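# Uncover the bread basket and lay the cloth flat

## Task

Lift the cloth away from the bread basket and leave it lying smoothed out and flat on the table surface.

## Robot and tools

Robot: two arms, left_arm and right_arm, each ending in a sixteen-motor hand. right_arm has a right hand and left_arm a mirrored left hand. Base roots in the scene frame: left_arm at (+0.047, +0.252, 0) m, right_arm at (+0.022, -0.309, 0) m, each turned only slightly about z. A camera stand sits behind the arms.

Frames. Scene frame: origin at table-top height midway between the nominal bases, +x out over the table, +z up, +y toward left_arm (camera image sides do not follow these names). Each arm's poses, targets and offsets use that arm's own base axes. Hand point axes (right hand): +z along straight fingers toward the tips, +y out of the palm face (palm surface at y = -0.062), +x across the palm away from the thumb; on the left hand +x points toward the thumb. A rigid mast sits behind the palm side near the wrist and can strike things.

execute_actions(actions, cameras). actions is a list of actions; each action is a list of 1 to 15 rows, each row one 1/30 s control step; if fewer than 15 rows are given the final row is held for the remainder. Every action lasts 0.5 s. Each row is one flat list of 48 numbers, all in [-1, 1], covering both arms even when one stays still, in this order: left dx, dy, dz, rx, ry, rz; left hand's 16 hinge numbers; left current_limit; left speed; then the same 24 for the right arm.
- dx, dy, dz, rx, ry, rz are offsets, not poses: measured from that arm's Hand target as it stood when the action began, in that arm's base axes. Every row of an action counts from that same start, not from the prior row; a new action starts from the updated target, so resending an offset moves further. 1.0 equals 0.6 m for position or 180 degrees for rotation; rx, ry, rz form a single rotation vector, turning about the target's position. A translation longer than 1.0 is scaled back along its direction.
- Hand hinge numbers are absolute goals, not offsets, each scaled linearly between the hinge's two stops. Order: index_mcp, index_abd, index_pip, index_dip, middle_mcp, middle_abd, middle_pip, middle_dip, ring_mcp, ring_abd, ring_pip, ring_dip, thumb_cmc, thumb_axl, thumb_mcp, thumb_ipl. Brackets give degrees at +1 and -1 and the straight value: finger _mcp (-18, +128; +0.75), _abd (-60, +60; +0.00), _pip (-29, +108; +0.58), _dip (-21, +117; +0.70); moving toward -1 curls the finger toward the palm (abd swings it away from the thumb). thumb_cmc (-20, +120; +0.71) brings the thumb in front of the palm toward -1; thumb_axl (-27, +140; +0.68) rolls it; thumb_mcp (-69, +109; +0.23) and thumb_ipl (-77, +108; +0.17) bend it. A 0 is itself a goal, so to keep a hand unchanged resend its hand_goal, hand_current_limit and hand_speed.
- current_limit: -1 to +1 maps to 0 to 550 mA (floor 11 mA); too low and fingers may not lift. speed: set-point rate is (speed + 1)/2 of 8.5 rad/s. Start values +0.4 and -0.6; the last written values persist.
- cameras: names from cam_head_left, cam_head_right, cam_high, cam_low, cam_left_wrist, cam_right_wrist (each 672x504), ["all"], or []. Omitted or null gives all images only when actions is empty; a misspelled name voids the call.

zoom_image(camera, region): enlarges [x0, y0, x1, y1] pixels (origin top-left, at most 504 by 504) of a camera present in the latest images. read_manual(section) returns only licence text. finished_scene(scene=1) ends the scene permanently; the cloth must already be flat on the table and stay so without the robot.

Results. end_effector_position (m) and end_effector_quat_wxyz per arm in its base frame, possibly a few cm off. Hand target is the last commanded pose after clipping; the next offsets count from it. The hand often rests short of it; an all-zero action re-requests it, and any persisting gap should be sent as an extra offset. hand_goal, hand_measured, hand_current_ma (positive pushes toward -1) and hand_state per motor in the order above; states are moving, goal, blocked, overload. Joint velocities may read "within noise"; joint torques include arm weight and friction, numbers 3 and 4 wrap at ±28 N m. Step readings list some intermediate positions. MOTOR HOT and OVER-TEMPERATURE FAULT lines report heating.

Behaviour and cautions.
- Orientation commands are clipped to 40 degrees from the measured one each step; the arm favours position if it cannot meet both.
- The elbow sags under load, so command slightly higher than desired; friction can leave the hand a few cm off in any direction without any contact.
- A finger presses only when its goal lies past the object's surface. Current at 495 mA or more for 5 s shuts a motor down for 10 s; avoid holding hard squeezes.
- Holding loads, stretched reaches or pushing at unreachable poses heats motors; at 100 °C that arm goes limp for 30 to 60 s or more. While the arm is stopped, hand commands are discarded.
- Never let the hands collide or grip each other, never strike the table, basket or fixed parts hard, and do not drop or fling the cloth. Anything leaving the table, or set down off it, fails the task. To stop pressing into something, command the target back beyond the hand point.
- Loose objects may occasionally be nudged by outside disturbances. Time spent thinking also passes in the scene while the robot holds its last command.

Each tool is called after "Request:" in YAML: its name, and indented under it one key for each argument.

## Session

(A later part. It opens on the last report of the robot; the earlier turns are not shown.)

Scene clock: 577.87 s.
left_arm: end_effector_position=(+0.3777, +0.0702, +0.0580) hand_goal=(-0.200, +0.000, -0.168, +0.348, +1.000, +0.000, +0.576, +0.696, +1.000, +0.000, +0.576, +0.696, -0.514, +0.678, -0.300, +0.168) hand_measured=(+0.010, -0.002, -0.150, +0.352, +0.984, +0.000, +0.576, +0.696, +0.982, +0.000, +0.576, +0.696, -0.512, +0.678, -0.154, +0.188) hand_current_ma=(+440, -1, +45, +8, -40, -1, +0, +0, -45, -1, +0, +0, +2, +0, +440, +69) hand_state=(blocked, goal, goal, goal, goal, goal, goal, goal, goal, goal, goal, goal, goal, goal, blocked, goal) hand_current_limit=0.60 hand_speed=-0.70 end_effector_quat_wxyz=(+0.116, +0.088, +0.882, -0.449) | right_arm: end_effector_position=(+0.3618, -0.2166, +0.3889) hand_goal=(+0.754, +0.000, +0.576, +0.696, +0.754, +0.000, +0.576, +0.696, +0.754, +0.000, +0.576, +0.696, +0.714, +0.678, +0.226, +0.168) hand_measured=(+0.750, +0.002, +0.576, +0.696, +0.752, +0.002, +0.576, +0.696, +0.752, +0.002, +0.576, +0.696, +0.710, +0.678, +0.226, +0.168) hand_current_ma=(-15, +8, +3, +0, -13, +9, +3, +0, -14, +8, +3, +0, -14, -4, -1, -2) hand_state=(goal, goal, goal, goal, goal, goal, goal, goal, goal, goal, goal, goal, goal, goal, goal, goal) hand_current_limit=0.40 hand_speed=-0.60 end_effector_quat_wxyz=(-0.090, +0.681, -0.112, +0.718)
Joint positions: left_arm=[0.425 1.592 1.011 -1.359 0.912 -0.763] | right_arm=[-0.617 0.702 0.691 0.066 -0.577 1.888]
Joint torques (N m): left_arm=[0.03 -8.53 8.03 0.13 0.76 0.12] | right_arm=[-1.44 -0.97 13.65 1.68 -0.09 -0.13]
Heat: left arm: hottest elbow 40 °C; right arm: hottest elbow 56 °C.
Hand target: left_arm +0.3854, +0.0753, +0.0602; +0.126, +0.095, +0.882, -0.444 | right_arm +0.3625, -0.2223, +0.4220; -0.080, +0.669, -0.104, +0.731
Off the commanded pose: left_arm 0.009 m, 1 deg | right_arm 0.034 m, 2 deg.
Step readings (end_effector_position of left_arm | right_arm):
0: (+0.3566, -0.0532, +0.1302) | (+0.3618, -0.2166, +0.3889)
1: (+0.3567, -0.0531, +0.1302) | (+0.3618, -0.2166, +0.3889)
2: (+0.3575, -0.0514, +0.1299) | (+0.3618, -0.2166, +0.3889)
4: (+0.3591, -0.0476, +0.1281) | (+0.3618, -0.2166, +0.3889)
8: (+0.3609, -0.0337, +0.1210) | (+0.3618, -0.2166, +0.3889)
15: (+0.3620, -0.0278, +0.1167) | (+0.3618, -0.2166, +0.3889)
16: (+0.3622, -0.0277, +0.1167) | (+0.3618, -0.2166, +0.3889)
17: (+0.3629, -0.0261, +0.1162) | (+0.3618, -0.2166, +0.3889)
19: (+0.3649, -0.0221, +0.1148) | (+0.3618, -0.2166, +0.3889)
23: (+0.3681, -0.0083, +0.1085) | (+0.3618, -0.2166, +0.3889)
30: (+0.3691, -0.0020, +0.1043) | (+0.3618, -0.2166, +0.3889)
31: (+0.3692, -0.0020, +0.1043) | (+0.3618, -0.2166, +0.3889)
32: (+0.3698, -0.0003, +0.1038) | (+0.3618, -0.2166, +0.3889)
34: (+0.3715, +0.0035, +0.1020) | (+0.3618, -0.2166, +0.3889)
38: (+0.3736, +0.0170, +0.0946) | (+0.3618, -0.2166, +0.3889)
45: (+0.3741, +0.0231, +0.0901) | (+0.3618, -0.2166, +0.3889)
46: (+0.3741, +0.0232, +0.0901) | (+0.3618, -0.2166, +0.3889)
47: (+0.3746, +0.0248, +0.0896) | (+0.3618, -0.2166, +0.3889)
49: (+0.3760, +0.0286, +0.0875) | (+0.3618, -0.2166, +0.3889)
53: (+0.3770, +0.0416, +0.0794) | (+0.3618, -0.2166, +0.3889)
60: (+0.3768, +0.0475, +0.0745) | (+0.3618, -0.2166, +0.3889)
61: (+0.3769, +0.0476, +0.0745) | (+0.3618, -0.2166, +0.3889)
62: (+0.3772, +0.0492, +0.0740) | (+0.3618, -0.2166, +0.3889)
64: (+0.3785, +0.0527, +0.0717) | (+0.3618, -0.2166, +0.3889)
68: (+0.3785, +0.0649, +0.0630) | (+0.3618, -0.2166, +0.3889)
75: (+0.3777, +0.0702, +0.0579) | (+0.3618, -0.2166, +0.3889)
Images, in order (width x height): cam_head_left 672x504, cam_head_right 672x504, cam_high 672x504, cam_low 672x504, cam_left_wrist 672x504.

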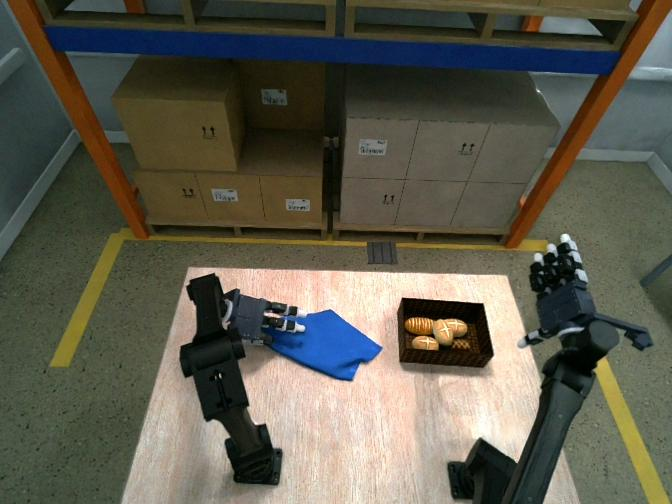

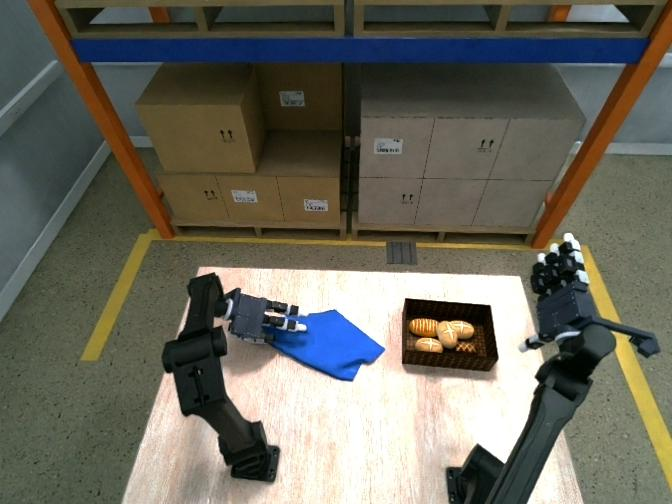

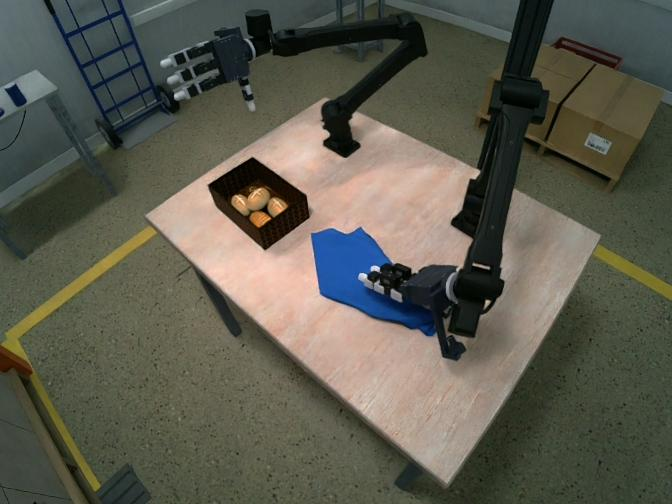

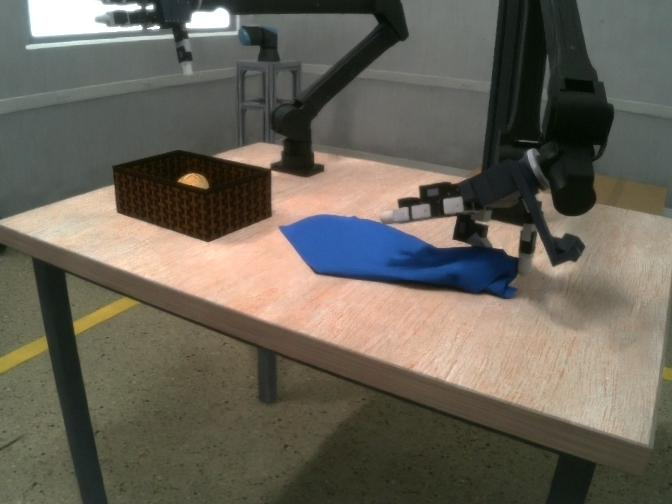

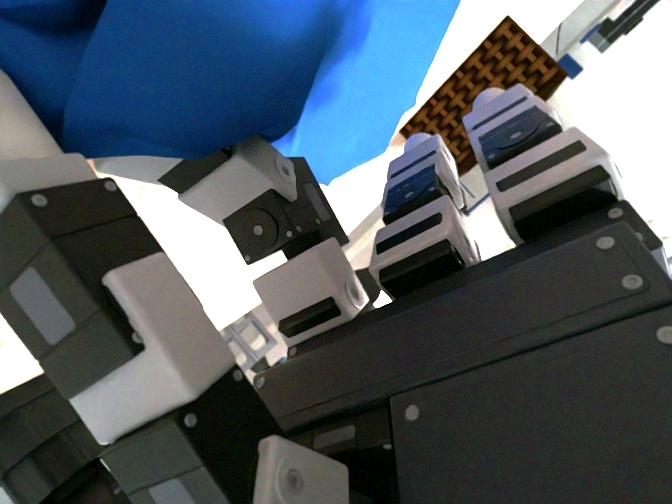

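Request:
execute_actions:
  actions:
    - [[0,0,-0.01,0,0,0,0.1,0,-0.3,0.348,1,0,0.576,0.696,1,0,0.576,0.696,-0.514,0.678,-0.05,0.168,0.4,-0.8,0,0,0,0,0,0,0.754,0,0.576,0.696,0.754,0,0.576,0.696,0.754,0,0.576,0.696,0.714,0.678,0.226,0.168,0.4,-0.6]]
    - [[0,0,0,0,0,0,0.4,0,-0.5,0.348,1,0,0.576,0.696,1,0,0.576,0.696,-0.514,0.678,0.226,0.168,0.4,-0.7,0,0,0,0,0,0,0.754,0,0.576,0.696,0.754,0,0.576,0.696,0.754,0,0.576,0.696,0.714,0.678,0.226,0.168,0.4,-0.6]]
    - [[0,0,0.05,0,0,0,0.685,0,-0.664,0.348,1,0,0.576,0.696,1,0,0.576,0.696,-0.514,0.678,0.226,0.168,0.4,-0.6,0,0,0,0,0,0,0.754,0,0.576,0.696,0.754,0,0.576,0.696,0.754,0,0.576,0.696,0.714,0.678,0.226,0.168,0.4,-0.6]]
    - [[0,0.03,0.08,0,0,0,0.685,0,-0.664,0.348,1,0,0.576,0.696,1,0,0.576,0.696,-0.514,0.678,0.226,0.168,0.4,-0.6,0,0,0,0,0,0,0.754,0,0.576,0.696,0.754,0,0.576,0.696,0.754,0,0.576,0.696,0.714,0.678,0.226,0.168,0.4,-0.6]]
    - [[0,0.08,0.08,0,0,0,0.685,0,-0.664,0.348,1,0,0.576,0.696,1,0,0.576,0.696,-0.514,0.678,0.226,0.168,0.4,-0.6,0,0,0,0,0,0,0.754,0,0.576,0.696,0.754,0,0.576,0.696,0.754,0,0.576,0.696,0.714,0.678,0.226,0.168,0.4,-0.6]]
    - [[0,0.1,0.08,0,0,0,0.685,0,-0.664,0.348,1,0,0.576,0.696,1,0,0.576,0.696,-0.514,0.678,0.226,0.168,0.4,-0.6,0,0,0,0,0,0,0.754,0,0.576,0.696,0.754,0,0.576,0.696,0.754,0,0.576,0.696,0.714,0.678,0.226,0.168,0.4,-0.6]]
    - [[0,0.1,0.08,0,0,0,0.685,0,-0.664,0.348,1,0,0.576,0.696,1,0,0.576,0.696,-0.514,0.678,0.226,0.168,0.4,-0.6,0,0,0,0,0,0,0.754,0,0.576,0.696,0.754,0,0.576,0.696,0.754,0,0.576,0.696,0.714,0.678,0.226,0.168,0.4,-0.6]]
  cameras: ["cam_head_left","cam_head_right","cam_high","cam_low","cam_left_wrist"]

Request:
zoom_image:
  camera: "cam_high"
  region: [260, 160, 510, 347]

Request:
zoom_image:
  camera: "cam_head_left"
  region: [180, 250, 430, 437]

Request:
zoom_image:
  camera: "cam_low"
  region: [240, 130, 560, 370]

Scene clock: 601.07 s.
left_arm: end_effector_position=(+0.3751, +0.2523, +0.2531) hand_goal=(+0.686, +0.000, -0.664, +0.348, +1.000, +0.000, +0.576, +0.696, +1.000, +0.000, +0.576, +0.696, -0.514, +0.678, +0.226, +0.168) hand_measured=(+0.678, -0.002, -0.660, +0.350, +0.984, +0.000, +0.576, +0.696, +0.982, +0.000, +0.576, +0.696, -0.512, +0.678, +0.220, +0.168) hand_current_ma=(-19, -1, +8, +4, -40, -1, +0, +0, -45, -1, +0, +0, +2, +0, -14, +2) hand_state=(goal, goal, goal, goal, goal, goal, goal, goal, goal, goal, goal, goal, goal, goal, goal, goal) hand_current_limit=0.40 hand_speed=-0.60 end_effector_quat_wxyz=(+0.224, +0.018, +0.925, -0.308) | right_arm: end_effector_position=(+0.3618, -0.2166, +0.3889) hand_goal=(+0.754, +0.000, +0.576, +0.696, +0.754, +0.000, +0.576, +0.696, +0.754, +0.000, +0.576, +0.696, +0.714, +0.678, +0.226, +0.168) hand_measured=(+0.750, +0.002, +0.576, +0.696, +0.752, +0.002, +0.576, +0.696, +0.752, +0.002, +0.576, +0.696, +0.710, +0.678, +0.226, +0.168) hand_current_ma=(-15, +8, +3, +0, -13, +9, +3, +0, -14, +8, +3, +0, -14, -4, -1, -2) hand_state=(goal, goal, goal, goal, goal, goal, goal, goal, goal, goal, goal, goal, goal, goal, goal, goal) hand_current_limit=0.40 hand_speed=-0.60 end_effector_quat_wxyz=(-0.090, +0.681, -0.112, +0.718)
Joint positions: left_arm=[0.745 1.468 1.449 -1.685 0.772 -0.733] | right_arm=[-0.617 0.702 0.691 0.066 -0.577 1.888]
Joint torques (N m): left_arm=[-0.38 -8.94 13.97 0.03 0.83 -0.01] | right_arm=[-1.26 -1.08 13.67 1.7 -0.09 -0.14]
Heat: left arm: hottest elbow 40 °C; right arm: hottest elbow 56 °C.
Hand target: left_arm +0.3855, +0.2613, +0.2762; +0.126, +0.095, +0.882, -0.444 | right_arm +0.3625, -0.2223, +0.4220; -0.080, +0.669, -0.104, +0.731
Off the commanded pose: left_arm 0.027 m, 22 deg | right_arm 0.034 m, 2 deg.
joint sent to its limit (left arm) — joint 4 (wrist pitch), lower limit. The joint targets are off in orientation, not in position.
Step readings (end_effector_position of left_arm | right_arm):
0: (+0.3778, +0.0702, +0.0580) | (+0.3618, -0.2166, +0.3889)
1: (+0.3778, +0.0702, +0.0580) | (+0.3618, -0.2166, +0.3889)
2: (+0.3782, +0.0704, +0.0579) | (+0.3618, -0.2166, +0.3889)
4: (+0.3792, +0.0709, +0.0575) | (+0.3618, -0.2166, +0.3889)
8: (+0.3806, +0.0715, +0.0564) | (+0.3618, -0.2166, +0.3889)
15: (+0.3810, +0.0717, +0.0552) | (+0.3618, -0.2166, +0.3889)
16: (+0.3810, +0.0717, +0.0552) | (+0.3618, -0.2166, +0.3889)
17: (+0.3810, +0.0717, +0.0552) | (+0.3618, -0.2166, +0.3889)
19: (+0.3811, +0.0717, +0.0552) | (+0.3618, -0.2166, +0.3889)
23: (+0.3811, +0.0718, +0.0552) | (+0.3618, -0.2166, +0.3889)
30: (+0.3811, +0.0718, +0.0552) | (+0.3618, -0.2166, +0.3889)
31: (+0.3811, +0.0718, +0.0552) | (+0.3618, -0.2166, +0.3889)
32: (+0.3805, +0.0715, +0.0553) | (+0.3618, -0.2166, +0.3889)
34: (+0.3772, +0.0700, +0.0562) | (+0.3618, -0.2166, +0.3889)
38: (+0.3710, +0.0672, +0.0604) | (+0.3618, -0.2166, +0.3889)
45: (+0.3688, +0.0662, +0.0655) | (+0.3618, -0.2166, +0.3889)
46: (+0.3685, +0.0662, +0.0659) | (+0.3618, -0.2166, +0.3889)
47: (+0.3669, +0.0667, +0.0678) | (+0.3618, -0.2166, +0.3889)
49: (+0.3627, +0.0681, +0.0750) | (+0.3618, -0.2166, +0.3889)
53: (+0.3656, +0.0760, +0.0987) | (+0.3618, -0.2166, +0.3889)
60: (+0.3711, +0.0829, +0.1162) | (+0.3618, -0.2166, +0.3889)
61: (+0.3704, +0.0832, +0.1163) | (+0.3618, -0.2166, +0.3889)
62: (+0.3679, +0.0867, +0.1177) | (+0.3618, -0.2166, +0.3889)
64: (+0.3645, +0.0932, +0.1238) | (+0.3618, -0.2166, +0.3889)
68: (+0.3687, +0.1195, +0.1449) | (+0.3618, -0.2166, +0.3889)
75: (+0.3718, +0.1333, +0.1603) | (+0.3618, -0.2166, +0.3889)
76: (+0.3714, +0.1335, +0.1602) | (+0.3618, -0.2166, +0.3889)
77: (+0.3705, +0.1371, +0.1608) | (+0.3618, -0.2166, +0.3889)
79: (+0.3700, +0.1461, +0.1650) | (+0.3618, -0.2166, +0.3889)
83: (+0.3727, +0.1756, +0.1878) | (+0.3618, -0.2166, +0.3889)
90: (+0.3747, +0.1929, +0.2086) | (+0.3618, -0.2166, +0.3889)
91: (+0.3746, +0.1930, +0.2085) | (+0.3618, -0.2166, +0.3889)
92: (+0.3735, +0.1962, +0.2095) | (+0.3618, -0.2166, +0.3889)
94: (+0.3732, +0.2049, +0.2153) | (+0.3618, -0.2166, +0.3889)
98: (+0.3758, +0.2355, +0.2397) | (+0.3618, -0.2166, +0.3889)
105: (+0.3752, +0.2523, +0.2531) | (+0.3618, -0.2166, +0.3889)
Images, in order (width x height): cam_head_left 672x504, cam_head_right 672x504, cam_high 672x504, cam_low 672x504, cam_left_wrist 672x504.

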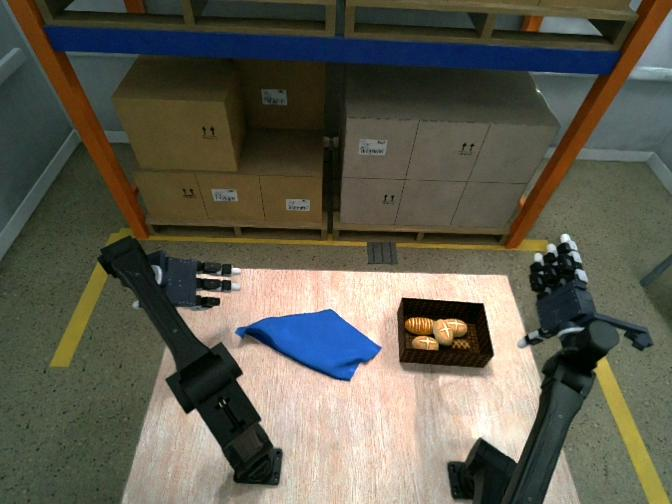

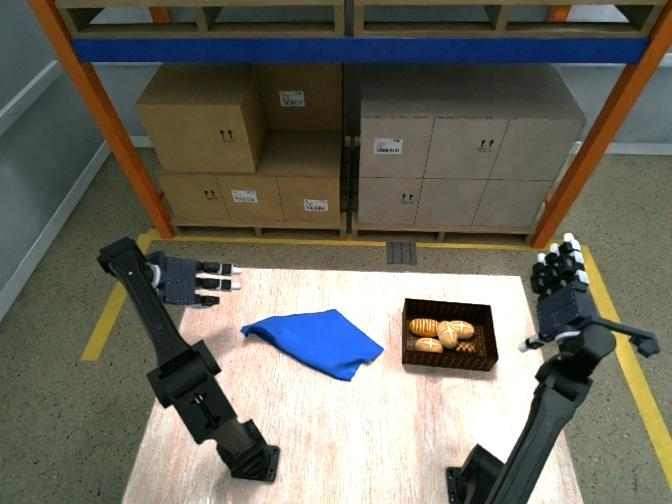

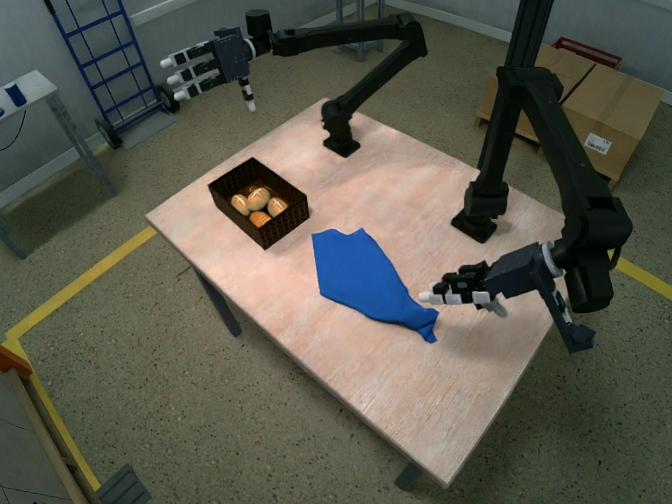

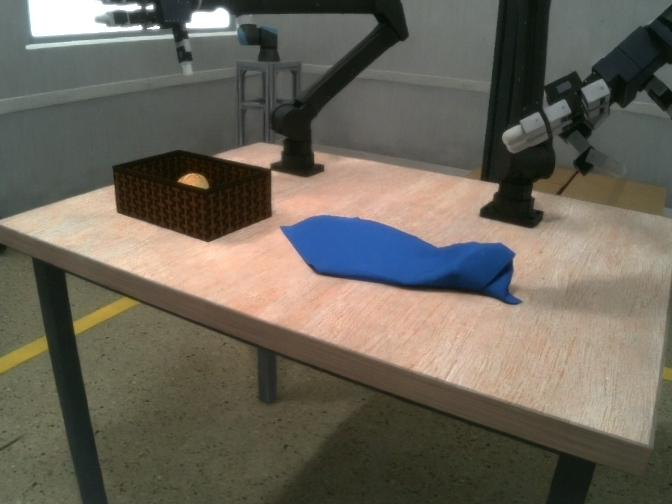

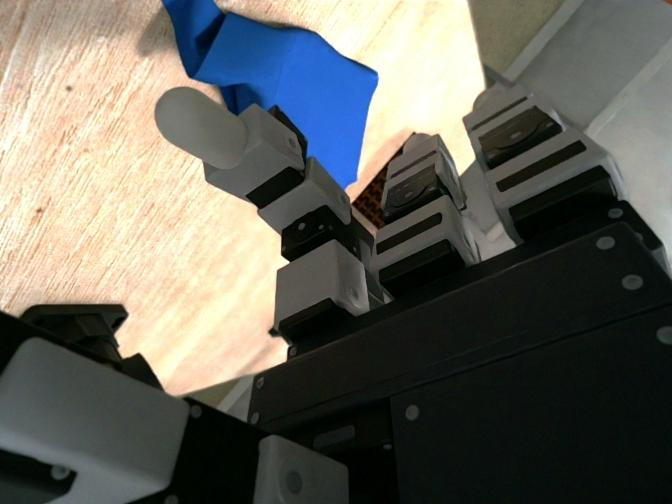

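Scaled by 2.016 from the camera's 672x504 image, which has a finer 960x720 frame.

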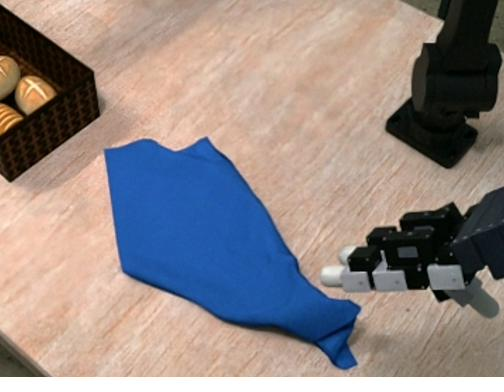

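Scaled by 2.016 from the camera's 672x504 image, which has a finer 960x720 frame.

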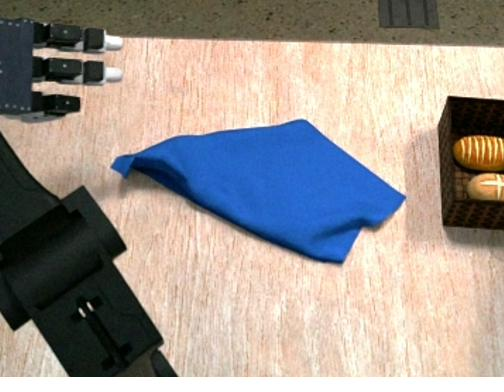

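Scaled by 1.575 from the camera's 672x504 image, which has a finer 960x720 frame.

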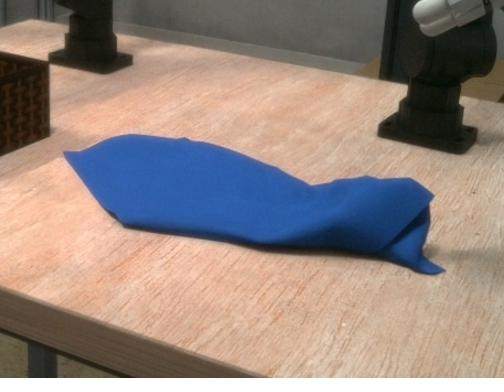

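Request:
execute_actions:
  actions:
    - [[0,0,0,0,0,0,0.685,0,-0.664,0.348,1,0,0.576,0.696,1,0,0.576,0.696,-0.514,0.678,0.226,0.168,0.4,-0.6,0,0,0,-0.0461,0.0428,0.0182,0.754,0,0.576,0.696,0.754,0,0.576,0.696,0.754,0,0.576,0.696,0.714,0.678,0.226,0.168,0.4,-0.6]]
    - [[0,0,0,0,0,0,0.685,0,-0.664,0.348,1,0,0.576,0.696,1,0,0.576,0.696,-0.514,0.678,0.226,0.168,0.4,-0.6,0,0,0,-0.0461,0.0428,0.0182,0.754,0,0.576,0.696,0.754,0,0.576,0.696,0.754,0,0.576,0.696,0.714,0.678,0.226,0.168,0.4,-0.6]]
    - [[0,0,0,0,0,0,0.685,0,-0.664,0.348,1,0,0.576,0.696,1,0,0.576,0.696,-0.514,0.678,0.226,0.168,0.4,-0.6,0,0,0,-0.0461,0.0428,0.0182,0.754,0,0.576,0.696,0.754,0,0.576,0.696,0.754,0,0.576,0.696,0.714,0.678,0.226,0.168,0.4,-0.6]]
    - [[0,0,0,0,0,0,0.685,0,-0.664,0.348,1,0,0.576,0.696,1,0,0.576,0.696,-0.514,0.678,0.226,0.168,0.4,-0.6,0,0,0,-0.0461,0.0428,0.0182,0.754,0,0.576,0.696,0.754,0,0.576,0.696,0.754,0,0.576,0.696,0.714,0.678,0.226,0.168,0.4,-0.6]]
    - [[0,0,0,0,0,0,0.685,0,-0.664,0.348,1,0,0.576,0.696,1,0,0.576,0.696,-0.514,0.678,0.226,0.168,0.4,-0.6,0,0,0,-0.0461,0.0428,0.0182,0.754,0,0.576,0.696,0.754,0,0.576,0.696,0.754,0,0.576,0.696,0.714,0.678,0.226,0.168,0.4,-0.6]]
    - [[0,0,0,0,0,0,0.685,0,-0.664,0.348,1,0,0.576,0.696,1,0,0.576,0.696,-0.514,0.678,0.226,0.168,0.4,-0.6,0,0,0,-0.0461,0.0428,0.0182,0.754,0,0.576,0.696,0.754,0,0.576,0.696,0.754,0,0.576,0.696,0.714,0.678,0.226,0.168,0.4,-0.6]]
    - [[0,0,0,0,0,0,0.685,0,-0.664,0.348,1,0,0.576,0.696,1,0,0.576,0.696,-0.514,0.678,0.226,0.168,0.4,-0.6,0,0,0,-0.0461,0.0428,0.0182,0.754,0,0.576,0.696,0.754,0,0.576,0.696,0.754,0,0.576,0.696,0.714,0.678,0.226,0.168,0.4,-0.6]]
    - [[0,0,0,0,0,0,0.685,0,-0.664,0.348,1,0,0.576,0.696,1,0,0.576,0.696,-0.514,0.678,0.226,0.168,0.4,-0.6,0,0,0,-0.0461,0.0428,0.0182,0.754,0,0.576,0.696,0.754,0,0.576,0.696,0.754,0,0.576,0.696,0.714,0.678,0.226,0.168,0.4,-0.6]]
    - [[0,0,0,0,0,0,0.685,0,-0.664,0.348,1,0,0.576,0.696,1,0,0.576,0.696,-0.514,0.678,0.226,0.168,0.4,-0.6,0,0,0,-0.0461,0.0428,0.0182,0.754,0,0.576,0.696,0.754,0,0.576,0.696,0.754,0,0.576,0.696,0.714,0.678,0.226,0.168,0.4,-0.6]]
  cameras: ["cam_head_right","cam_high"]

Scene clock: 755.30 s.
left_arm: end_effector_position=(+0.3750, +0.2522, +0.2531) hand_goal=(+0.686, +0.000, -0.664, +0.348, +1.000, +0.000, +0.576, +0.696, +1.000, +0.000, +0.576, +0.696, -0.514, +0.678, +0.226, +0.168) hand_measured=(+0.678, -0.002, -0.660, +0.350, +0.984, +0.000, +0.576, +0.696, +0.982, +0.000, +0.576, +0.696, -0.512, +0.678, +0.220, +0.168) hand_current_ma=(-19, -1, +8, +4, -40, -1, +0, +0, -45, -1, +0, +0, +2, +0, -14, +2) hand_state=(goal, goal, goal, goal, goal, goal, goal, goal, goal, goal, goal, goal, goal, goal, goal, goal) hand_current_limit=0.40 hand_speed=-0.60 end_effector_quat_wxyz=(+0.224, +0.017, +0.924, -0.308) | right_arm: end_effector_position=(+0.3533, -0.2234, +0.4011) hand_goal=(+0.754, +0.000, +0.576, +0.696, +0.754, +0.000, +0.576, +0.696, +0.754, +0.000, +0.576, +0.696, +0.714, +0.678, +0.226, +0.168) hand_measured=(+0.756, +0.002, +0.576, +0.696, +0.756, +0.002, +0.576, +0.696, +0.756, +0.002, +0.576, +0.696, +0.716, +0.678, +0.224, +0.168) hand_current_ma=(+8, +7, +3, +0, +7, +8, +3, +0, +6, +7, +3, +0, +12, -4, -14, -2) hand_state=(goal, goal, goal, goal, goal, goal, goal, goal, goal, goal, goal, goal, goal, goal, goal, goal) hand_current_limit=0.40 hand_speed=-0.60 end_effector_quat_wxyz=(+0.211, +0.860, +0.446, +0.126)
Joint positions: left_arm=[0.745 1.468 1.449 -1.685 0.772 -0.734] | right_arm=[-0.462 0.956 1.221 -1.34 0.044 0.141]
Joint torques (N m): left_arm=[-0.44 -9 13.98 0.02 0.83 -0.04] | right_arm=[0.09 -2.26 12.46 0.75 0.19 -0.25]
Heat: left arm: hottest elbow 50 °C; right arm: hottest elbow 60 °C.
Hand target: left_arm +0.3855, +0.2613, +0.2762; +0.126, +0.095, +0.882, -0.444 | right_arm +0.3625, -0.2224, +0.4220; +0.220, +0.853, +0.455, +0.131
Off the commanded pose: left_arm 0.027 m, 22 deg | right_arm 0.023 m, 2 deg.
joint sent to its limit (left arm) — joint 4 (wrist pitch), lower limit. The joint targets are off in orientation, not in position.
Step readings (end_effector_position of left_arm | right_arm):
0: (+0.3750, +0.2523, +0.2530) | (+0.3618, -0.2166, +0.3889)
1: (+0.3750, +0.2523, +0.2530) | (+0.3621, -0.2159, +0.3890)
2: (+0.3751, +0.2522, +0.2531) | (+0.3625, -0.2145, +0.3885)
4: (+0.3751, +0.2522, +0.2531) | (+0.3626, -0.2119, +0.3870)
8: (+0.3750, +0.2522, +0.2531) | (+0.3612, -0.2116, +0.3877)
15: (+0.3750, +0.2522, +0.2531) | (+0.3596, -0.2133, +0.3926)
16: (+0.3750, +0.2522, +0.2531) | (+0.3595, -0.2133, +0.3929)
17: (+0.3750, +0.2522, +0.2531) | (+0.3596, -0.2123, +0.3927)
19: (+0.3750, +0.2522, +0.2531) | (+0.3593, -0.2110, +0.3915)
23: (+0.3750, +0.2522, +0.2531) | (+0.3591, -0.2119, +0.3907)
30: (+0.3750, +0.2522, +0.2531) | (+0.3595, -0.2134, +0.3916)
31: (+0.3750, +0.2522, +0.2531) | (+0.3595, -0.2135, +0.3918)
32: (+0.3750, +0.2522, +0.2531) | (+0.3590, -0.2133, +0.3916)
34: (+0.3750, +0.2522, +0.2531) | (+0.3578, -0.2131, +0.3910)
38: (+0.3750, +0.2522, +0.2531) | (+0.3572, -0.2147, +0.3914)
45: (+0.3750, +0.2522, +0.2531) | (+0.3580, -0.2159, +0.3926)
46: (+0.3750, +0.2522, +0.2531) | (+0.3579, -0.2161, +0.3926)
47: (+0.3750, +0.2522, +0.2531) | (+0.3568, -0.2171, +0.3925)
49: (+0.3750, +0.2522, +0.2531) | (+0.3541, -0.2193, +0.3918)
53: (+0.3750, +0.2522, +0.2531) | (+0.3529, -0.2218, +0.3928)
60: (+0.3750, +0.2522, +0.2531) | (+0.3542, -0.2218, +0.3933)
61: (+0.3750, +0.2522, +0.2531) | (+0.3540, -0.2221, +0.3937)
62: (+0.3750, +0.2522, +0.2531) | (+0.3527, -0.2234, +0.3939)
64: (+0.3750, +0.2522, +0.2531) | (+0.3508, -0.2243, +0.3936)
68: (+0.3750, +0.2522, +0.2531) | (+0.3520, -0.2233, +0.3945)
75: (+0.3750, +0.2522, +0.2531) | (+0.3540, -0.2223, +0.3949)
76: (+0.3750, +0.2522, +0.2531) | (+0.3537, -0.2226, +0.3951)
77: (+0.3750, +0.2522, +0.2531) | (+0.3524, -0.2239, +0.3953)
79: (+0.3750, +0.2522, +0.2531) | (+0.3500, -0.2254, +0.3955)
83: (+0.3750, +0.2522, +0.2531) | (+0.3514, -0.2244, +0.3964)
90: (+0.3750, +0.2522, +0.2531) | (+0.3536, -0.2228, +0.3963)
91: (+0.3750, +0.2522, +0.2531) | (+0.3532, -0.2233, +0.3966)
92: (+0.3750, +0.2522, +0.2531) | (+0.3519, -0.2247, +0.3969)
94: (+0.3750, +0.2522, +0.2531) | (+0.3495, -0.2264, +0.3975)
98: (+0.3750, +0.2522, +0.2531) | (+0.3509, -0.2254, +0.3985)
105: (+0.3750, +0.2522, +0.2531) | (+0.3533, -0.2232, +0.3976)
106: (+0.3750, +0.2522, +0.2531) | (+0.3528, -0.2238, +0.3979)
107: (+0.3750, +0.2522, +0.2531) | (+0.3514, -0.2252, +0.3983)
109: (+0.3750, +0.2522, +0.2531) | (+0.3491, -0.2272, +0.3994)
113: (+0.3750, +0.2522, +0.2531) | (+0.3506, -0.2259, +0.4005)
120: (+0.3750, +0.2522, +0.2531) | (+0.3530, -0.2236, +0.3990)
121: (+0.3750, +0.2522, +0.2531) | (+0.3526, -0.2242, +0.3993)
122: (+0.3750, +0.2522, +0.2531) | (+0.3512, -0.2258, +0.3998)
124: (+0.3750, +0.2522, +0.2531) | (+0.3488, -0.2280, +0.4012)
128: (+0.3750, +0.2522, +0.2531) | (+0.3504, -0.2263, +0.4020)
135: (+0.3750, +0.2522, +0.2531) | (+0.3528, -0.2239, +0.4001)
Images, in order (width x height): cam_head_right 672x504, cam_high 672x504.

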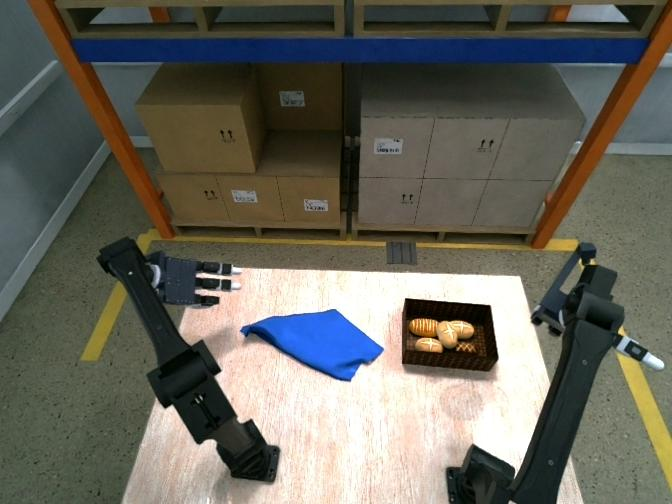

